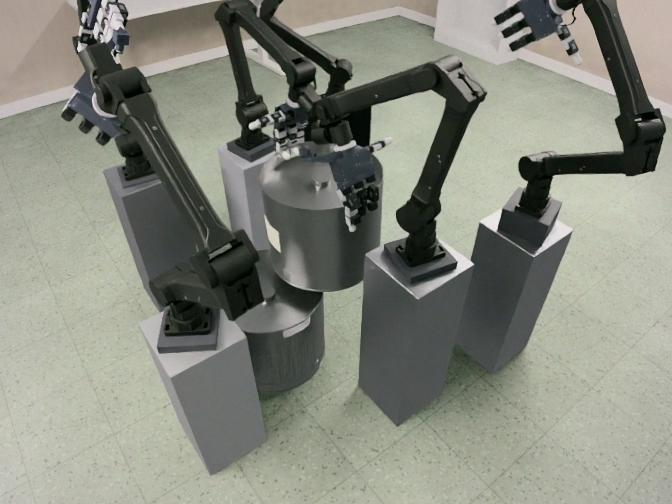

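Call:
move:
  arm2: {"joints":{"joint1_rad":-0.505,"joint2_rad":1.19,"joint3_rad":1.195,"joint4_rad":-1.685,"joint5_rad":0.125,"joint6_rad":-0.275},"min_time_s":3}
  arm5: {"joints":{"joint1_rad":0.74,"joint2_rad":1.255,"joint3_rad":1.12,"joint4_rad":-1.55,"joint5_rad":-0.13,"joint6_rad":0.505},"min_time_s":3}

Scene clock: 2179.70 s.
Joint torques (N m): arm1=[3.02 1.32 9.68 1.76 0.03 0] | arm2=[-2.2 -18.02 15.83 -3.43 1.51 0.27] | arm3=[1.38 3.19 11.49 2.88 0.12 -0.12] | arm4=[2.43 1.67 10.78 2.74 -0.04 -0.1] | arm5=[0.56 -14.8 14.6 -4.16 0.03 0.72] | arm6=[-2.37 3.31 9.84 2.04 -0.04 0.08]
Motor temperatures (°C): arm1=[25 29 50 28 26 26] | arm2=[28 44 57 30 30 27] | arm3=[25 26 45 26 28 26] | arm4=[25 25 47 28 25 26] | arm5=[29 50 74 30 39 29] | arm6=[25 26 49 27 26 28]
Heat: arm1: hottest joint3_rad 50 °C; arm2: hottest joint3_rad 57 °C; arm3: hottest joint3_rad 45 °C; arm4: hottest joint3_rad 47 °C; arm5: hottest joint3_rad 74 °C; arm6: hottest joint3_rad 49 °C.
move: arm2 time_out; arm5 time_out
Joint velocities: within noise
arm1.joint_positions: joint1_rad=+0.886 joint2_rad=+0.567 joint3_rad=+1.375 joint4_rad=-1.268 joint5_rad=+0.040 joint6_rad=+1.040 hand_index_mcp=+0.756 hand_index_abd=+0.000 hand_index_pip=+0.577 hand_index_dip=+0.696 hand_middle_mcp=+0.756 hand_middle_abd=+0.000 hand_middle_pip=+0.577 hand_middle_dip=+0.696 hand_ring_mcp=+0.756 hand_ring_abd=+0.000 hand_ring_pip=+0.577 hand_ring_dip=+0.696 hand_thumb_cmc=+0.716 hand_thumb_axl=+0.677 hand_thumb_mcp=+0.226 hand_thumb_ipl=+0.168 hand_current_limit=+0.400 hand_speed=-0.600
arm1.joint_status: not commanded
arm1.hand_state: goal,goal,goal,goal,goal,goal,goal,goal,goal,goal,goal,goal,goal,goal,goal,goal
arm1.index_mcp_current_ma: 4
arm1.index_abd_current_ma: 0
arm1.index_pip_current_ma: 1
arm1.index_dip_current_ma: 0
arm1.middle_mcp_current_ma: 4
arm1.middle_abd_current_ma: 1
arm1.middle_pip_current_ma: 1
arm1.middle_dip_current_ma: 0
arm1.ring_mcp_current_ma: 4
arm1.ring_abd_current_ma: 1
arm1.ring_pip_current_ma: 1
arm1.ring_dip_current_ma: 0
arm1.thumb_cmc_current_ma: 3
arm1.thumb_axl_current_ma: -2
arm1.thumb_mcp_current_ma: 0
arm1.thumb_ipl_current_ma: -1
arm1.hand_goal_index_mcp: 0.754
arm1.hand_goal_index_abd: 0.000
arm1.hand_goal_index_pip: 0.576
arm1.hand_goal_index_dip: 0.696
arm1.hand_goal_middle_mcp: 0.754
arm1.hand_goal_middle_abd: 0.000
arm1.hand_goal_middle_pip: 0.576
arm1.hand_goal_middle_dip: 0.696
arm1.hand_goal_ring_mcp: 0.754
arm1.hand_goal_ring_abd: 0.000
arm1.hand_goal_ring_pip: 0.576
arm1.hand_goal_ring_dip: 0.696
arm1.hand_goal_thumb_cmc: 0.714
arm1.hand_goal_thumb_axl: 0.678
arm1.hand_goal_thumb_mcp: 0.226
arm1.hand_goal_thumb_ipl: 0.168
arm1.hand: x=+0.5287 y=+0.2245 z=+1.2654 quat_wxyz=(+0.336, +0.845, -0.124, +0.398) (m; scene frame)
arm1.hand_target: x=+0.5292 y=+0.2285 z=+1.2769 quat_wxyz=(+0.340, +0.839, -0.118, +0.409) (m; scene frame)
arm1.hand_status: not commanded
arm2.joint_positions: joint1_rad=-0.492 joint2_rad=+1.331 joint3_rad=+1.009 joint4_rad=-1.607 joint5_rad=+0.092 joint6_rad=-0.303 hand_index_mcp=+0.474 hand_index_abd=+0.001 hand_index_pip=+0.642 hand_index_dip=-0.683 hand_middle_mcp=+0.475 hand_middle_abd=-0.006 hand_middle_pip=+0.632 hand_middle_dip=-0.695 hand_ring_mcp=+0.996 hand_ring_abd=-0.001 hand_ring_pip=+0.002 hand_ring_dip=+0.696 hand_thumb_cmc=+0.713 hand_thumb_axl=+0.677 hand_thumb_mcp=+0.223 hand_thumb_ipl=+0.168 hand_current_limit=+0.790 hand_speed=-0.600
arm2.joint_status: joint2_rad time_out (moved +0.010 of -0.131); joint3_rad time_out (moved +0.000 of +0.186); joint4_rad time_out (moved +0.028 of -0.050); joint5_rad time_out (moved +0.122 of +0.154); the others done
arm2.hand_state: blocked,goal,blocked,blocked,blocked,goal,blocked,blocked,goal,goal,goal,goal,goal,goal,goal,goal
arm2.index_mcp_current_ma: 57
arm2.index_abd_current_ma: 0
arm2.index_pip_current_ma: 141
arm2.index_dip_current_ma: 257
arm2.middle_mcp_current_ma: 61
arm2.middle_abd_current_ma: -3
arm2.middle_pip_current_ma: 112
arm2.middle_dip_current_ma: 212
arm2.ring_mcp_current_ma: -2
arm2.ring_abd_current_ma: 0
arm2.ring_pip_current_ma: 1
arm2.ring_dip_current_ma: 0
arm2.thumb_cmc_current_ma: 0
arm2.thumb_axl_current_ma: 0
arm2.thumb_mcp_current_ma: -2
arm2.thumb_ipl_current_ma: 0
arm2.hand_goal_index_mcp: 0.440
arm2.hand_goal_index_abd: 0.000
arm2.hand_goal_index_pip: 0.576
arm2.hand_goal_index_dip: -0.780
arm2.hand_goal_middle_mcp: 0.440
arm2.hand_goal_middle_abd: 0.000
arm2.hand_goal_middle_pip: 0.576
arm2.hand_goal_middle_dip: -0.780
arm2.hand_goal_ring_mcp: 1.000
arm2.hand_goal_ring_abd: 0.000
arm2.hand_goal_ring_pip: 0.000
arm2.hand_goal_ring_dip: 0.696
arm2.hand_goal_thumb_cmc: 0.714
arm2.hand_goal_thumb_axl: 0.678
arm2.hand_goal_thumb_mcp: 0.226
arm2.hand_goal_thumb_ipl: 0.168
arm2.on_its_own: joint2_rad reads +1.331 and still pushes toward +1.190 since a time_out; joint3_rad reads +1.009 and still pushes toward +1.121 since a time_out; joint4_rad reads -1.607 and still pushes toward -1.685 since a time_out; joint5_rad reads +0.092 and still pushes toward +0.125 since a time_out
arm2.hand: x=-0.1160 y=+0.1343 z=+0.7579 quat_wxyz=(-0.179, +0.984, +0.005, +0.013) (m; scene frame)
arm2.hand_target: x=-0.1319 y=+0.1288 z=+0.8494 quat_wxyz=(-0.101, +0.994, -0.018, -0.030) (m; scene frame)
arm2.hand_status: not commanded
arm3.joint_positions: joint1_rad=+0.150 joint2_rad=+0.607 joint3_rad=+1.465 joint4_rad=-1.202 joint5_rad=+0.080 joint6_rad=+1.175 hand_index_mcp=+0.755 hand_index_abd=+0.001 hand_index_pip=+0.577 hand_index_dip=+0.696 hand_middle_mcp=+0.755 hand_middle_abd=+0.001 hand_middle_pip=+0.577 hand_middle_dip=+0.696 hand_ring_mcp=+0.755 hand_ring_abd=+0.001 hand_ring_pip=+0.577 hand_ring_dip=+0.696 hand_thumb_cmc=+0.715 hand_thumb_axl=+0.677 hand_thumb_mcp=+0.226 hand_thumb_ipl=+0.168 hand_current_limit=+0.400 hand_speed=-0.600
arm3.joint_status: not commanded
arm3.hand_state: goal,goal,goal,goal,goal,goal,goal,goal,goal,goal,goal,goal,goal,goal,goal,goal
arm3.index_mcp_current_ma: 4
arm3.index_abd_current_ma: 3
arm3.index_pip_current_ma: 3
arm3.index_dip_current_ma: 0
arm3.middle_mcp_current_ma: 3
arm3.middle_abd_current_ma: 3
arm3.middle_pip_current_ma: 3
arm3.middle_dip_current_ma: 0
arm3.ring_mcp_current_ma: 3
arm3.ring_abd_current_ma: 2
arm3.ring_pip_current_ma: 3
arm3.ring_dip_current_ma: 0
arm3.thumb_cmc_current_ma: 2
arm3.thumb_axl_current_ma: -3
arm3.thumb_mcp_current_ma: -1
arm3.thumb_ipl_current_ma: -2
arm3.hand_goal_index_mcp: 0.754
arm3.hand_goal_index_abd: 0.000
arm3.hand_goal_index_pip: 0.576
arm3.hand_goal_index_dip: 0.696
arm3.hand_goal_middle_mcp: 0.754
arm3.hand_goal_middle_abd: 0.000
arm3.hand_goal_middle_pip: 0.576
arm3.hand_goal_middle_dip: 0.696
arm3.hand_goal_ring_mcp: 0.754
arm3.hand_goal_ring_abd: 0.000
arm3.hand_goal_ring_pip: 0.576
arm3.hand_goal_ring_dip: 0.696
arm3.hand_goal_thumb_cmc: 0.714
arm3.hand_goal_thumb_axl: 0.678
arm3.hand_goal_thumb_mcp: 0.226
arm3.hand_goal_thumb_ipl: 0.168
arm3.hand: x=-0.5551 y=+0.2927 z=+1.2574 quat_wxyz=(+0.500, +0.660, -0.480, +0.291) (m; scene frame)
arm3.hand_target: x=-0.5551 y=+0.2979 z=+1.2725 quat_wxyz=(+0.512, +0.651, -0.474, +0.299) (m; scene frame)
arm3.hand_status: not commanded
arm4.joint_positions: joint1_rad=+0.680 joint2_rad=+0.547 joint3_rad=+1.325 joint4_rad=-1.321 joint5_rad=-0.020 joint6_rad=+1.025 hand_index_mcp=+0.755 hand_index_abd=+0.000 hand_index_pip=+0.577 hand_index_dip=+0.696 hand_middle_mcp=+0.756 hand_middle_abd=+0.000 hand_middle_pip=+0.577 hand_middle_dip=+0.696 hand_ring_mcp=+0.755 hand_ring_abd=+0.000 hand_ring_pip=+0.577 hand_ring_dip=+0.696 hand_thumb_cmc=+0.715 hand_thumb_axl=+0.677 hand_thumb_mcp=+0.226 hand_thumb_ipl=+0.168 hand_current_limit=+0.400 hand_speed=-0.600
arm4.joint_status: not commanded
arm4.hand_state: goal,goal,goal,goal,goal,goal,goal,goal,goal,goal,goal,goal,goal,goal,goal,goal
arm4.index_mcp_current_ma: 0
arm4.index_abd_current_ma: 0
arm4.index_pip_current_ma: 0
arm4.index_dip_current_ma: 0
arm4.middle_mcp_current_ma: 0
arm4.middle_abd_current_ma: 0
arm4.middle_pip_current_ma: 0
arm4.middle_dip_current_ma: 0
arm4.ring_mcp_current_ma: 0
arm4.ring_abd_current_ma: 0
arm4.ring_pip_current_ma: 0
arm4.ring_dip_current_ma: 0
arm4.thumb_cmc_current_ma: 0
arm4.thumb_axl_current_ma: 0
arm4.thumb_mcp_current_ma: 0
arm4.thumb_ipl_current_ma: 0
arm4.hand_goal_index_mcp: 0.754
arm4.hand_goal_index_abd: 0.000
arm4.hand_goal_index_pip: 0.576
arm4.hand_goal_index_dip: 0.696
arm4.hand_goal_middle_mcp: 0.754
arm4.hand_goal_middle_abd: 0.000
arm4.hand_goal_middle_pip: 0.576
arm4.hand_goal_middle_dip: 0.696
arm4.hand_goal_ring_mcp: 0.754
arm4.hand_goal_ring_abd: 0.000
arm4.hand_goal_ring_pip: 0.576
arm4.hand_goal_ring_dip: 0.696
arm4.hand_goal_thumb_cmc: 0.714
arm4.hand_goal_thumb_axl: 0.678
arm4.hand_goal_thumb_mcp: 0.226
arm4.hand_goal_thumb_ipl: 0.168
arm4.hand: x=-0.5283 y=+0.0103 z=+1.1454 quat_wxyz=(-0.280, +0.375, +0.783, +0.409) (m; scene frame)
arm4.hand_target: x=-0.5303 y=+0.0077 z=+1.1541 quat_wxyz=(-0.287, +0.369, +0.781, +0.415) (m; scene frame)
arm4.hand_status: not commanded
arm5.joint_positions: joint1_rad=+0.727 joint2_rad=+1.378 joint3_rad=+0.926 joint4_rad=-1.436 joint5_rad=-0.134 joint6_rad=+0.433 hand_index_mcp=+0.474 hand_index_abd=-0.010 hand_index_pip=+0.640 hand_index_dip=-0.674 hand_middle_mcp=+0.457 hand_middle_abd=-0.012 hand_middle_pip=+0.639 hand_middle_dip=-0.676 hand_ring_mcp=+0.995 hand_ring_abd=+0.001 hand_ring_pip=+0.002 hand_ring_dip=+0.696 hand_thumb_cmc=+0.712 hand_thumb_axl=+0.677 hand_thumb_mcp=+0.223 hand_thumb_ipl=+0.168 hand_current_limit=+0.790 hand_speed=-0.600
arm5.joint_status: joint3_rad time_out (moved +0.071 of +0.265); joint4_rad time_out (moved +0.049 of -0.065); joint6_rad time_out (moved +0.321 of +0.393); the others done
arm5.hand_state: blocked,goal,blocked,blocked,goal,goal,blocked,blocked,goal,goal,goal,goal,goal,goal,goal,goal
arm5.index_mcp_current_ma: 93
arm5.index_abd_current_ma: -15
arm5.index_pip_current_ma: 197
arm5.index_dip_current_ma: 383
arm5.middle_mcp_current_ma: 39
arm5.middle_abd_current_ma: -20
arm5.middle_pip_current_ma: 191
arm5.middle_dip_current_ma: 370
arm5.ring_mcp_current_ma: -8
arm5.ring_abd_current_ma: 0
arm5.ring_pip_current_ma: 2
arm5.ring_dip_current_ma: 0
arm5.thumb_cmc_current_ma: -3
arm5.thumb_axl_current_ma: -1
arm5.thumb_mcp_current_ma: -5
arm5.thumb_ipl_current_ma: 0
arm5.hand_goal_index_mcp: 0.440
arm5.hand_goal_index_abd: 0.000
arm5.hand_goal_index_pip: 0.576
arm5.hand_goal_index_dip: -0.780
arm5.hand_goal_middle_mcp: 0.440
arm5.hand_goal_middle_abd: 0.000
arm5.hand_goal_middle_pip: 0.576
arm5.hand_goal_middle_dip: -0.780
arm5.hand_goal_ring_mcp: 1.000
arm5.hand_goal_ring_abd: 0.000
arm5.hand_goal_ring_pip: 0.000
arm5.hand_goal_ring_dip: 0.696
arm5.hand_goal_thumb_cmc: 0.714
arm5.hand_goal_thumb_axl: 0.678
arm5.hand_goal_thumb_mcp: 0.226
arm5.hand_goal_thumb_ipl: 0.168
arm5.on_its_own: joint3_rad reads +0.926 and still pushes toward +1.040 since a time_out; joint4_rad reads -1.436 and still pushes toward -1.550 since a time_out; joint6_rad reads +0.433 and still pushes toward +0.505 since a time_out
arm5.hand: x=-0.1182 y=-0.1440 z=+0.7700 quat_wxyz=(+0.017, -0.023, +0.985, -0.171) (m; scene frame)
arm5.hand_target: x=-0.1237 y=-0.1341 z=+0.8518 quat_wxyz=(-0.004, +0.001, +0.993, -0.117) (m; scene frame)
arm5.hand_status: not commanded
arm6.joint_positions: joint1_rad=-0.593 joint2_rad=+0.557 joint3_rad=+1.325 joint4_rad=-1.387 joint5_rad=-0.080 joint6_rad=+1.175 hand_index_mcp=+0.754 hand_index_abd=+0.000 hand_index_pip=+0.577 hand_index_dip=+0.696 hand_middle_mcp=+0.754 hand_middle_abd=+0.000 hand_middle_pip=+0.577 hand_middle_dip=+0.696 hand_ring_mcp=+0.754 hand_ring_abd=+0.000 hand_ring_pip=+0.577 hand_ring_dip=+0.696 hand_thumb_cmc=+0.714 hand_thumb_axl=+0.677 hand_thumb_mcp=+0.226 hand_thumb_ipl=+0.168 hand_current_limit=+0.400 hand_speed=-0.600
arm6.joint_status: not commanded
arm6.hand_state: goal,goal,goal,goal,goal,goal,goal,goal,goal,goal,goal,goal,goal,goal,goal,goal
arm6.index_mcp_current_ma: -1
arm6.index_abd_current_ma: 0
arm6.index_pip_current_ma: 1
arm6.index_dip_current_ma: 0
arm6.middle_mcp_current_ma: -1
arm6.middle_abd_current_ma: 0
arm6.middle_pip_current_ma: 1
arm6.middle_dip_current_ma: 0
arm6.ring_mcp_current_ma: -1
arm6.ring_abd_current_ma: 0
arm6.ring_pip_current_ma: 1
arm6.ring_dip_current_ma: 0
arm6.thumb_cmc_current_ma: 0
arm6.thumb_axl_current_ma: -1
arm6.thumb_mcp_current_ma: -1
arm6.thumb_ipl_current_ma: -1
arm6.hand_goal_index_mcp: 0.754
arm6.hand_goal_index_abd: 0.000
arm6.hand_goal_index_pip: 0.576
arm6.hand_goal_index_dip: 0.696
arm6.hand_goal_middle_mcp: 0.754
arm6.hand_goal_middle_abd: 0.000
arm6.hand_goal_middle_pip: 0.576
arm6.hand_goal_middle_dip: 0.696
arm6.hand_goal_ring_mcp: 0.754
arm6.hand_goal_ring_abd: 0.000
arm6.hand_goal_ring_pip: 0.576
arm6.hand_goal_ring_dip: 0.696
arm6.hand_goal_thumb_cmc: 0.714
arm6.hand_goal_thumb_axl: 0.678
arm6.hand_goal_thumb_mcp: 0.226
arm6.hand_goal_thumb_ipl: 0.168
arm6.hand: x=+0.5875 y=-0.3267 z=+1.2089 quat_wxyz=(-0.229, +0.581, +0.672, +0.398) (m; scene frame)
arm6.hand_target: x=+0.5882 y=-0.3304 z=+1.2190 quat_wxyz=(-0.231, +0.580, +0.666, +0.408) (m; scene frame)
arm6.hand_status: not commanded
pictures: none

Call:
move:
  arm2: {"joints":{"joint1_rad":-0.79,"joint2_rad":1.36,"joint3_rad":1.36,"joint4_rad":-1.645,"joint5_rad":0.235,"joint6_rad":-0.55},"min_time_s":3}
  arm5: {"joints":{"joint1_rad":1.018,"joint2_rad":1.415,"joint3_rad":1.29,"joint4_rad":-1.525,"joint5_rad":-0.225,"joint6_rad":0.8},"min_time_s":3}
  cameras: ["cam_high", "arm4_cam_wrist"]

Scene clock: 2209.33 s.
Joint torques (N m): arm1=[2.96 1.38 9.68 1.74 0.03 0] | arm2=[-2.67 -22.77 15.68 -3.29 1.91 0.18] | arm3=[1.55 3.6 11.4 3.14 0.11 -0.15] | arm4=[1.85 2.14 10.76 2.69 -0.04 -0.08] | arm5=[0.56 -19.08 14.45 -4.25 -0.55 1.01] | arm6=[-2.2 3.14 9.85 2.04 -0.04 0.06]
Motor temperatures (°C): arm1=[25 29 50 28 26 26] | arm2=[28 42 59 30 32 27] | arm3=[25 26 45 26 28 26] | arm4=[25 25 47 28 25 26] | arm5=[29 49 81 31 35 30] | arm6=[25 26 49 27 26 28]
Heat: arm1: hottest joint3_rad 50 °C; arm2: hottest joint3_rad 59 °C; arm3: hottest joint3_rad 45 °C; arm4: hottest joint3_rad 47 °C; arm5: hottest joint3_rad 81 °C; arm6: hottest joint3_rad 49 °C.
move: arm2 time_out; arm5 time_out
Joint velocities: within noise
arm1, arm3, arm4, arm6: as last shown
arm2.joint_positions: joint1_rad=-0.770 joint2_rad=+1.528 joint3_rad=+1.153 joint4_rad=-1.571 joint5_rad=+0.195 joint6_rad=-0.569 hand_index_mcp=+0.451 hand_index_abd=+0.006 hand_index_pip=+0.638 hand_index_dip=-0.683 hand_middle_mcp=+0.451 hand_middle_abd=-0.002 hand_middle_pip=+0.632 hand_middle_dip=-0.692 hand_ring_mcp=+0.996 hand_ring_abd=-0.001 hand_ring_pip=+0.002 hand_ring_dip=+0.696 hand_thumb_cmc=+0.713 hand_thumb_axl=+0.677 hand_thumb_mcp=+0.223 hand_thumb_ipl=+0.168 hand_current_limit=+0.790 hand_speed=-0.600
arm2.joint_status: joint2_rad time_out (moved +0.197 of +0.029); joint3_rad time_out (moved +0.144 of +0.351); joint4_rad time_out (moved +0.036 of -0.038); joint5_rad time_out (moved +0.102 of +0.143); the others done
arm2.hand_state: goal,goal,blocked,blocked,goal,goal,blocked,blocked,goal,goal,goal,goal,goal,goal,goal,goal
arm2.index_mcp_current_ma: 11
arm2.index_abd_current_ma: 3
arm2.index_pip_current_ma: 129
arm2.index_dip_current_ma: 257
arm2.middle_mcp_current_ma: 11
arm2.middle_abd_current_ma: -1
arm2.middle_pip_current_ma: 112
arm2.middle_dip_current_ma: 220
arm2.ring_mcp_current_ma: -2
arm2.ring_abd_current_ma: 0
arm2.ring_pip_current_ma: 1
arm2.ring_dip_current_ma: 0
arm2.thumb_cmc_current_ma: 0
arm2.thumb_axl_current_ma: 0
arm2.thumb_mcp_current_ma: -2
arm2.thumb_ipl_current_ma: 0
arm2.hand_goal_index_mcp: 0.440
arm2.hand_goal_index_abd: 0.000
arm2.hand_goal_index_pip: 0.576
arm2.hand_goal_index_dip: -0.780
arm2.hand_goal_middle_mcp: 0.440
arm2.hand_goal_middle_abd: 0.000
arm2.hand_goal_middle_pip: 0.576
arm2.hand_goal_middle_dip: -0.780
arm2.hand_goal_ring_mcp: 1.000
arm2.hand_goal_ring_abd: 0.000
arm2.hand_goal_ring_pip: 0.000
arm2.hand_goal_ring_dip: 0.696
arm2.hand_goal_thumb_cmc: 0.714
arm2.hand_goal_thumb_axl: 0.678
arm2.hand_goal_thumb_mcp: 0.226
arm2.hand_goal_thumb_ipl: 0.168
arm2.on_its_own: joint2_rad reads +1.528 and still pushes toward +1.360 since a time_out; joint3_rad reads +1.153 and still pushes toward +1.265 since a time_out (your +1.360 is given up); joint4_rad reads -1.571 and still pushes toward -1.645 since a time_out; joint5_rad reads +0.195 and still pushes toward +0.235 since a time_out
arm2.hand: x=-0.2320 y=+0.1277 z=+0.7352 quat_wxyz=(-0.203, +0.979, +0.010, +0.024) (m; scene frame)
arm2.hand_target: x=-0.2550 y=+0.1260 z=+0.8457 quat_wxyz=(-0.130, +0.990, -0.018, -0.050) (m; scene frame)
arm2.hand_status: not commanded
arm5.joint_positions: joint1_rad=+1.000 joint2_rad=+1.568 joint3_rad=+1.099 joint4_rad=-1.404 joint5_rad=-0.217 joint6_rad=+0.699 hand_index_mcp=+0.463 hand_index_abd=-0.022 hand_index_pip=+0.640 hand_index_dip=-0.658 hand_middle_mcp=+0.447 hand_middle_abd=-0.024 hand_middle_pip=+0.633 hand_middle_dip=-0.680 hand_ring_mcp=+0.995 hand_ring_abd=+0.001 hand_ring_pip=+0.002 hand_ring_dip=+0.696 hand_thumb_cmc=+0.712 hand_thumb_axl=+0.677 hand_thumb_mcp=+0.223 hand_thumb_ipl=+0.168 hand_current_limit=+0.790 hand_speed=-0.600
arm5.joint_status: joint2_rad time_out (moved +0.191 of +0.037); joint3_rad time_out (moved +0.173 of +0.364); joint4_rad time_out (moved +0.032 of -0.089); joint6_rad time_out (moved +0.266 of +0.367); the others done
arm5.hand_state: blocked,blocked,blocked,blocked,goal,blocked,blocked,blocked,goal,goal,goal,goal,goal,goal,goal,goal
arm5.index_mcp_current_ma: 57
arm5.index_abd_current_ma: -42
arm5.index_pip_current_ma: 197
arm5.index_dip_current_ma: 458
arm5.middle_mcp_current_ma: 13
arm5.middle_abd_current_ma: -46
arm5.middle_pip_current_ma: 168
arm5.middle_dip_current_ma: 352
arm5.ring_mcp_current_ma: -8
arm5.ring_abd_current_ma: 0
arm5.ring_pip_current_ma: 2
arm5.ring_dip_current_ma: 0
arm5.thumb_cmc_current_ma: -3
arm5.thumb_axl_current_ma: -1
arm5.thumb_mcp_current_ma: -5
arm5.thumb_ipl_current_ma: 0
arm5.hand_goal_index_mcp: 0.440
arm5.hand_goal_index_abd: 0.000
arm5.hand_goal_index_pip: 0.576
arm5.hand_goal_index_dip: -0.780
arm5.hand_goal_middle_mcp: 0.440
arm5.hand_goal_middle_abd: 0.000
arm5.hand_goal_middle_pip: 0.576
arm5.hand_goal_middle_dip: -0.780
arm5.hand_goal_ring_mcp: 1.000
arm5.hand_goal_ring_abd: 0.000
arm5.hand_goal_ring_pip: 0.000
arm5.hand_goal_ring_dip: 0.696
arm5.hand_goal_thumb_cmc: 0.714
arm5.hand_goal_thumb_axl: 0.678
arm5.hand_goal_thumb_mcp: 0.226
arm5.hand_goal_thumb_ipl: 0.168
arm5.on_its_own: joint2_rad reads +1.568 and still pushes toward +1.415 since a time_out; joint3_rad reads +1.099 and still pushes toward +1.212 since a time_out; joint4_rad reads -1.404 and still pushes toward -1.525 since a time_out; joint6_rad reads +0.699 and still pushes toward +0.800 since a time_out
arm5.hand: x=-0.2375 y=-0.1530 z=+0.7567 quat_wxyz=(+0.027, -0.021, +0.982, -0.184) (m; scene frame)
arm5.hand_target: x=-0.2455 y=-0.1514 z=+0.8563 quat_wxyz=(-0.017, +0.012, +0.991, -0.136) (m; scene frame)
arm5.hand_status: not commanded
pictures: arm4_cam_wrist, cam_high
camera_calibration:
arm4_cam_wrist: T_world_to_cam=[[0.95564, -0.00353343, -0.294517, 0.879956], [-0.0507631, -0.986941, -0.152874, 0.105137], [-0.290131, 0.161043, -0.943339, 1.04937], [0, 0, 0, 1]] pos_world=[-0.531129, -0.0621193, 1.26514]

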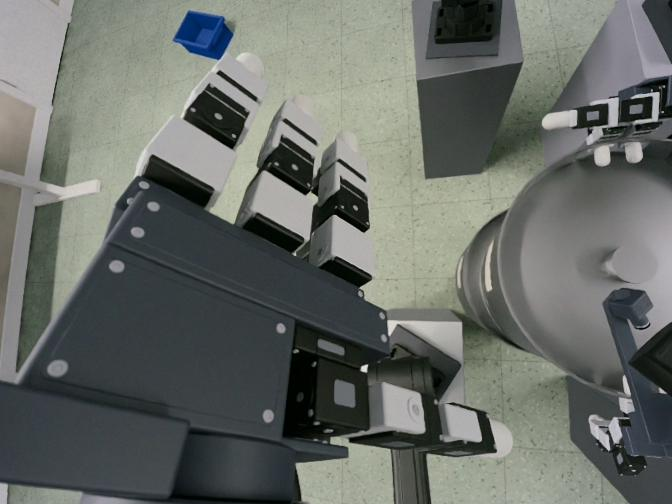

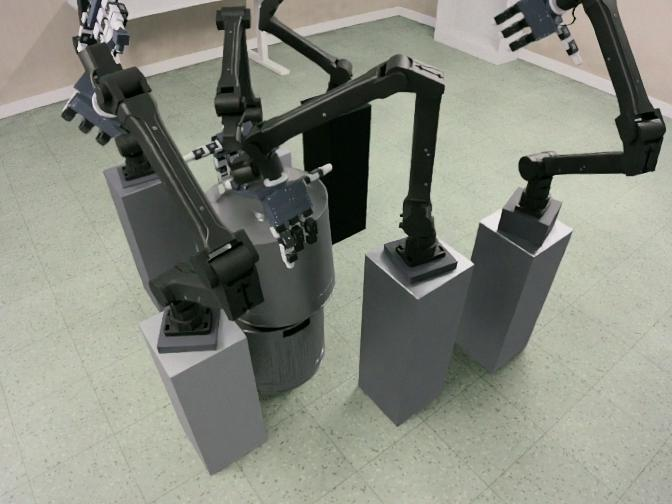

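Call:
move:
  arm2: {"joints":{"joint1_rad":-0.806,"joint2_rad":1.40,"joint3_rad":1.22,"joint4_rad":-1.6,"joint5_rad":0.235,"joint6_rad":-0.565},"min_time_s":3}
  arm5: {"joints":{"joint1_rad":1.034,"joint2_rad":1.49,"joint3_rad":1.15,"joint4_rad":-1.44,"joint5_rad":-0.225,"joint6_rad":0.8},"min_time_s":3}
  cameras: ["cam_high"]

Scene clock: 2232.27 s.
Joint torques (N m): arm1=[3.02 1.32 9.66 1.74 0.04 0] | arm2=[-3.72 -19.84 12.12 -2.41 2.08 0.24] | arm3=[1.61 2.84 11.44 3.29 0.1 -0.21] | arm4=[2.43 1.61 10.66 2.76 -0.07 -0.05] | arm5=[0.67 -15.62 11.4 -2.24 -0.3 0.66] | arm6=[-2.14 3.08 9.81 1.99 -0.04 0.07]
Motor temperatures (°C): arm1=[25 29 50 28 26 26] | arm2=[28 43 56 30 34 26] | arm3=[25 26 45 26 28 26] | arm4=[25 25 47 28 25 26] | arm5=[29 49 77 31 34 31] | arm6=[25 26 49 27 26 28]
Heat: arm1: hottest joint3_rad 50 °C; arm2: hottest joint3_rad 56 °C; arm3: hottest joint3_rad 45 °C; arm4: hottest joint3_rad 47 °C; arm5: hottest joint3_rad 77 °C; arm6: hottest joint3_rad 49 °C.
move: arm2 time_out; arm5 time_out
Joint velocities: within noise
arm1, arm3, arm4, arm6: as last shown
arm2.joint_positions: joint1_rad=-0.771 joint2_rad=+1.528 joint3_rad=+1.153 joint4_rad=-1.548 joint5_rad=+0.190 joint6_rad=-0.591 hand_index_mcp=+0.440 hand_index_abd=-0.003 hand_index_pip=+0.638 hand_index_dip=-0.683 hand_middle_mcp=+0.433 hand_middle_abd=-0.005 hand_middle_pip=+0.631 hand_middle_dip=-0.692 hand_ring_mcp=+0.996 hand_ring_abd=-0.001 hand_ring_pip=+0.002 hand_ring_dip=+0.696 hand_thumb_cmc=+0.713 hand_thumb_axl=+0.677 hand_thumb_mcp=+0.223 hand_thumb_ipl=+0.168 hand_current_limit=+0.790 hand_speed=-0.600
arm2.joint_status: joint5_rad time_out (moved -0.005 of +0.040); the others done
arm2.hand_state: goal,goal,blocked,blocked,goal,goal,blocked,blocked,goal,goal,goal,goal,goal,goal,goal,goal
arm2.index_mcp_current_ma: 0
arm2.index_abd_current_ma: -1
arm2.index_pip_current_ma: 129
arm2.index_dip_current_ma: 257
arm2.middle_mcp_current_ma: -6
arm2.middle_abd_current_ma: -2
arm2.middle_pip_current_ma: 107
arm2.middle_dip_current_ma: 220
arm2.ring_mcp_current_ma: -2
arm2.ring_abd_current_ma: 0
arm2.ring_pip_current_ma: 1
arm2.ring_dip_current_ma: 0
arm2.thumb_cmc_current_ma: 0
arm2.thumb_axl_current_ma: 0
arm2.thumb_mcp_current_ma: -2
arm2.thumb_ipl_current_ma: 0
arm2.hand_goal_index_mcp: 0.440
arm2.hand_goal_index_abd: 0.000
arm2.hand_goal_index_pip: 0.576
arm2.hand_goal_index_dip: -0.780
arm2.hand_goal_middle_mcp: 0.440
arm2.hand_goal_middle_abd: 0.000
arm2.hand_goal_middle_pip: 0.576
arm2.hand_goal_middle_dip: -0.780
arm2.hand_goal_ring_mcp: 1.000
arm2.hand_goal_ring_abd: 0.000
arm2.hand_goal_ring_pip: 0.000
arm2.hand_goal_ring_dip: 0.696
arm2.hand_goal_thumb_cmc: 0.714
arm2.hand_goal_thumb_axl: 0.678
arm2.hand_goal_thumb_mcp: 0.226
arm2.hand_goal_thumb_ipl: 0.168
arm2.on_its_own: joint5_rad reads +0.190 and still pushes toward +0.235 since a time_out
arm2.hand: x=-0.2331 y=+0.1221 z=+0.7349 quat_wxyz=(-0.193, +0.981, +0.018, +0.022) (m; scene frame)
arm2.hand_target: x=-0.2592 y=+0.1292 z=+0.8119 quat_wxyz=(-0.147, +0.988, -0.016, -0.036) (m; scene frame)
arm2.hand_status: not commanded
arm5.joint_positions: joint1_rad=+1.019 joint2_rad=+1.584 joint3_rad=+1.077 joint4_rad=-1.376 joint5_rad=-0.222 joint6_rad=+0.732 hand_index_mcp=+0.468 hand_index_abd=-0.023 hand_index_pip=+0.640 hand_index_dip=-0.658 hand_middle_mcp=+0.453 hand_middle_abd=-0.024 hand_middle_pip=+0.626 hand_middle_dip=-0.709 hand_ring_mcp=+0.995 hand_ring_abd=+0.001 hand_ring_pip=+0.002 hand_ring_dip=+0.696 hand_thumb_cmc=+0.712 hand_thumb_axl=+0.677 hand_thumb_mcp=+0.223 hand_thumb_ipl=+0.168 hand_current_limit=+0.790 hand_speed=-0.600
arm5.joint_status: joint4_rad time_out (moved +0.028 of -0.036); joint6_rad time_out (moved +0.033 of +0.101); the others done
arm5.hand_state: blocked,blocked,blocked,blocked,goal,blocked,blocked,blocked,goal,goal,goal,goal,goal,goal,goal,goal
arm5.index_mcp_current_ma: 72
arm5.index_abd_current_ma: -45
arm5.index_pip_current_ma: 197
arm5.index_dip_current_ma: 458
arm5.middle_mcp_current_ma: 29
arm5.middle_abd_current_ma: -48
arm5.middle_pip_current_ma: 144
arm5.middle_dip_current_ma: 230
arm5.ring_mcp_current_ma: -8
arm5.ring_abd_current_ma: 0
arm5.ring_pip_current_ma: 2
arm5.ring_dip_current_ma: 0
arm5.thumb_cmc_current_ma: -3
arm5.thumb_axl_current_ma: -1
arm5.thumb_mcp_current_ma: -5
arm5.thumb_ipl_current_ma: 0
arm5.hand_goal_index_mcp: 0.440
arm5.hand_goal_index_abd: 0.000
arm5.hand_goal_index_pip: 0.576
arm5.hand_goal_index_dip: -0.780
arm5.hand_goal_middle_mcp: 0.440
arm5.hand_goal_middle_abd: 0.000
arm5.hand_goal_middle_pip: 0.576
arm5.hand_goal_middle_dip: -0.780
arm5.hand_goal_ring_mcp: 1.000
arm5.hand_goal_ring_abd: 0.000
arm5.hand_goal_ring_pip: 0.000
arm5.hand_goal_ring_dip: 0.696
arm5.hand_goal_thumb_cmc: 0.714
arm5.hand_goal_thumb_axl: 0.678
arm5.hand_goal_thumb_mcp: 0.226
arm5.hand_goal_thumb_ipl: 0.168
arm5.on_its_own: joint4_rad reads -1.376 and still pushes toward -1.440 since a time_out; joint6_rad reads +0.732 and still pushes toward +0.800 since a time_out; hand_middle_dip moved -0.028 toward your old target -0.780
arm5.hand: x=-0.2385 y=-0.1616 z=+0.7432 quat_wxyz=(+0.033, -0.013, +0.981, -0.188) (m; scene frame)
arm5.hand_target: x=-0.2508 y=-0.1550 z=+0.8044 quat_wxyz=(+0.003, +0.007, +0.988, -0.153) (m; scene frame)
arm5.hand_status: not commanded
pictures: cam_high

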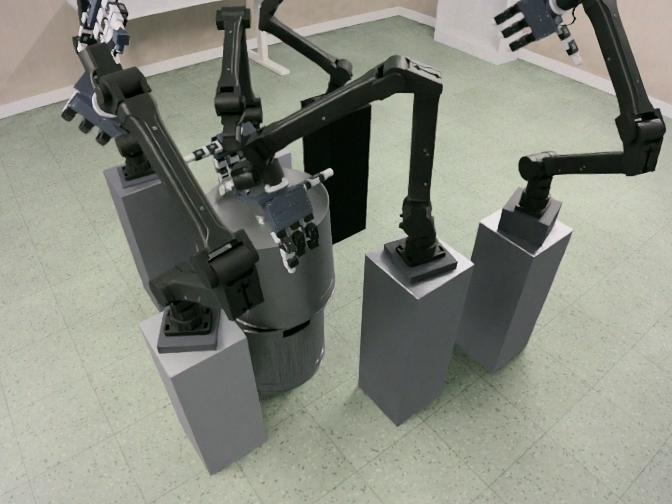

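Call:
move:
  arm2: {"joints":{"joint1_rad":-0.8,"joint2_rad":1.475,"joint3_rad":1.18,"joint4_rad":-1.55,"joint5_rad":0.225,"joint6_rad":-0.57},"min_time_s":3}
  arm5: {"joints":{"joint1_rad":1.034,"joint2_rad":1.55,"joint3_rad":1.125,"joint4_rad":-1.4,"joint5_rad":-0.225,"joint6_rad":0.78},"min_time_s":3}

Scene clock: 2253.10 s.
Joint torques (N m): arm1=[3.02 1.32 9.68 1.76 0.04 0] | arm2=[-3.31 -14.21 9.39 -0.8 1.66 0.2] | arm3=[1.9 3.55 11.14 3.02 0.08 -0.16] | arm4=[2.37 1.67 10.7 2.65 -0.05 -0.08] | arm5=[0.15 -11.52 9.66 -1.11 -0.38 0.37] | arm6=[-2.08 3.14 9.84 2.04 -0.04 0.07]
Motor temperatures (°C): arm1=[25 29 50 28 26 26] | arm2=[28 43 53 30 35 26] | arm3=[25 26 45 26 28 26] | arm4=[25 25 47 28 25 26] | arm5=[29 47 71 30 33 30] | arm6=[25 26 49 27 26 28]
Heat: arm1: hottest joint3_rad 50 °C; arm2: hottest joint3_rad 53 °C; arm3: hottest joint3_rad 45 °C; arm4: hottest joint3_rad 47 °C; arm5: hottest joint3_rad 71 °C; arm6: hottest joint3_rad 49 °C.
move: arm2 time_out; arm5 time_out
Joint velocities: within noise
arm1, arm3, arm4, arm6: as last shown
arm2.joint_positions: joint1_rad=-0.771 joint2_rad=+1.530 joint3_rad=+1.147 joint4_rad=-1.540 joint5_rad=+0.190 joint6_rad=-0.592 hand_index_mcp=+0.444 hand_index_abd=-0.008 hand_index_pip=+0.615 hand_index_dip=-0.713 hand_middle_mcp=+0.437 hand_middle_abd=-0.006 hand_middle_pip=+0.607 hand_middle_dip=-0.721 hand_ring_mcp=+0.996 hand_ring_abd=-0.001 hand_ring_pip=+0.002 hand_ring_dip=+0.696 hand_thumb_cmc=+0.713 hand_thumb_axl=+0.677 hand_thumb_mcp=+0.223 hand_thumb_ipl=+0.168 hand_current_limit=+0.790 hand_speed=-0.600
arm2.joint_status: joint5_rad time_out (moved +0.000 of +0.035); the others done
arm2.hand_state: goal,goal,blocked,blocked,goal,goal,blocked,blocked,goal,goal,goal,goal,goal,goal,goal,goal
arm2.index_mcp_current_ma: 2
arm2.index_abd_current_ma: -5
arm2.index_pip_current_ma: 65
arm2.index_dip_current_ma: 147
arm2.middle_mcp_current_ma: -2
arm2.middle_abd_current_ma: -3
arm2.middle_pip_current_ma: 45
arm2.middle_dip_current_ma: 121
arm2.ring_mcp_current_ma: -2
arm2.ring_abd_current_ma: 0
arm2.ring_pip_current_ma: 1
arm2.ring_dip_current_ma: 0
arm2.thumb_cmc_current_ma: 0
arm2.thumb_axl_current_ma: 0
arm2.thumb_mcp_current_ma: -2
arm2.thumb_ipl_current_ma: 0
arm2.hand_goal_index_mcp: 0.440
arm2.hand_goal_index_abd: 0.000
arm2.hand_goal_index_pip: 0.576
arm2.hand_goal_index_dip: -0.780
arm2.hand_goal_middle_mcp: 0.440
arm2.hand_goal_middle_abd: 0.000
arm2.hand_goal_middle_pip: 0.576
arm2.hand_goal_middle_dip: -0.780
arm2.hand_goal_ring_mcp: 1.000
arm2.hand_goal_ring_abd: 0.000
arm2.hand_goal_ring_pip: 0.000
arm2.hand_goal_ring_dip: 0.696
arm2.hand_goal_thumb_cmc: 0.714
arm2.hand_goal_thumb_axl: 0.678
arm2.hand_goal_thumb_mcp: 0.226
arm2.hand_goal_thumb_ipl: 0.168
arm2.on_its_own: joint5_rad reads +0.190 and still pushes toward +0.225 since a time_out
arm2.hand: x=-0.2330 y=+0.1222 z=+0.7322 quat_wxyz=(-0.193, +0.981, +0.019, +0.021) (m; scene frame)
arm2.hand_target: x=-0.2561 y=+0.1248 z=+0.7664 quat_wxyz=(-0.171, +0.985, -0.008, -0.014) (m; scene frame)
arm2.hand_status: not commanded
arm5.joint_positions: joint1_rad=+1.021 joint2_rad=+1.591 joint3_rad=+1.077 joint4_rad=-1.374 joint5_rad=-0.222 joint6_rad=+0.740 hand_index_mcp=+0.464 hand_index_abd=-0.023 hand_index_pip=+0.626 hand_index_dip=-0.690 hand_middle_mcp=+0.454 hand_middle_abd=-0.023 hand_middle_pip=+0.600 hand_middle_dip=-0.749 hand_ring_mcp=+0.995 hand_ring_abd=+0.001 hand_ring_pip=+0.002 hand_ring_dip=+0.696 hand_thumb_cmc=+0.712 hand_thumb_axl=+0.677 hand_thumb_mcp=+0.223 hand_thumb_ipl=+0.168 hand_current_limit=+0.790 hand_speed=-0.600
arm5.joint_status: joint6_rad time_out (moved +0.008 of +0.048); the others done
arm5.hand_state: blocked,blocked,blocked,blocked,goal,blocked,blocked,blocked,goal,goal,goal,goal,goal,goal,goal,goal
arm5.index_mcp_current_ma: 59
arm5.index_abd_current_ma: -45
arm5.index_pip_current_ma: 144
arm5.index_dip_current_ma: 307
arm5.middle_mcp_current_ma: 30
arm5.middle_abd_current_ma: -45
arm5.middle_pip_current_ma: 55
arm5.middle_dip_current_ma: 78
arm5.ring_mcp_current_ma: -8
arm5.ring_abd_current_ma: 0
arm5.ring_pip_current_ma: 2
arm5.ring_dip_current_ma: 0
arm5.thumb_cmc_current_ma: -3
arm5.thumb_axl_current_ma: -1
arm5.thumb_mcp_current_ma: -5
arm5.thumb_ipl_current_ma: 0
arm5.hand_goal_index_mcp: 0.440
arm5.hand_goal_index_abd: 0.000
arm5.hand_goal_index_pip: 0.576
arm5.hand_goal_index_dip: -0.780
arm5.hand_goal_middle_mcp: 0.440
arm5.hand_goal_middle_abd: 0.000
arm5.hand_goal_middle_pip: 0.576
arm5.hand_goal_middle_dip: -0.780
arm5.hand_goal_ring_mcp: 1.000
arm5.hand_goal_ring_abd: 0.000
arm5.hand_goal_ring_pip: 0.000
arm5.hand_goal_ring_dip: 0.696
arm5.hand_goal_thumb_cmc: 0.714
arm5.hand_goal_thumb_axl: 0.678
arm5.hand_goal_thumb_mcp: 0.226
arm5.hand_goal_thumb_ipl: 0.168
arm5.on_its_own: joint6_rad reads +0.740 and still pushes toward +0.780 since a time_out; hand_index_dip moved -0.033 toward your old target -0.780; hand_middle_dip moved -0.041 toward your old target -0.780
arm5.hand: x=-0.2382 y=-0.1622 z=+0.7404 quat_wxyz=(+0.036, -0.010, +0.981, -0.190) (m; scene frame)
arm5.hand_target: x=-0.2515 y=-0.1554 z=+0.7720 quat_wxyz=(+0.017, +0.000, +0.986, -0.169) (m; scene frame)
arm5.hand_status: not commanded
pictures: none


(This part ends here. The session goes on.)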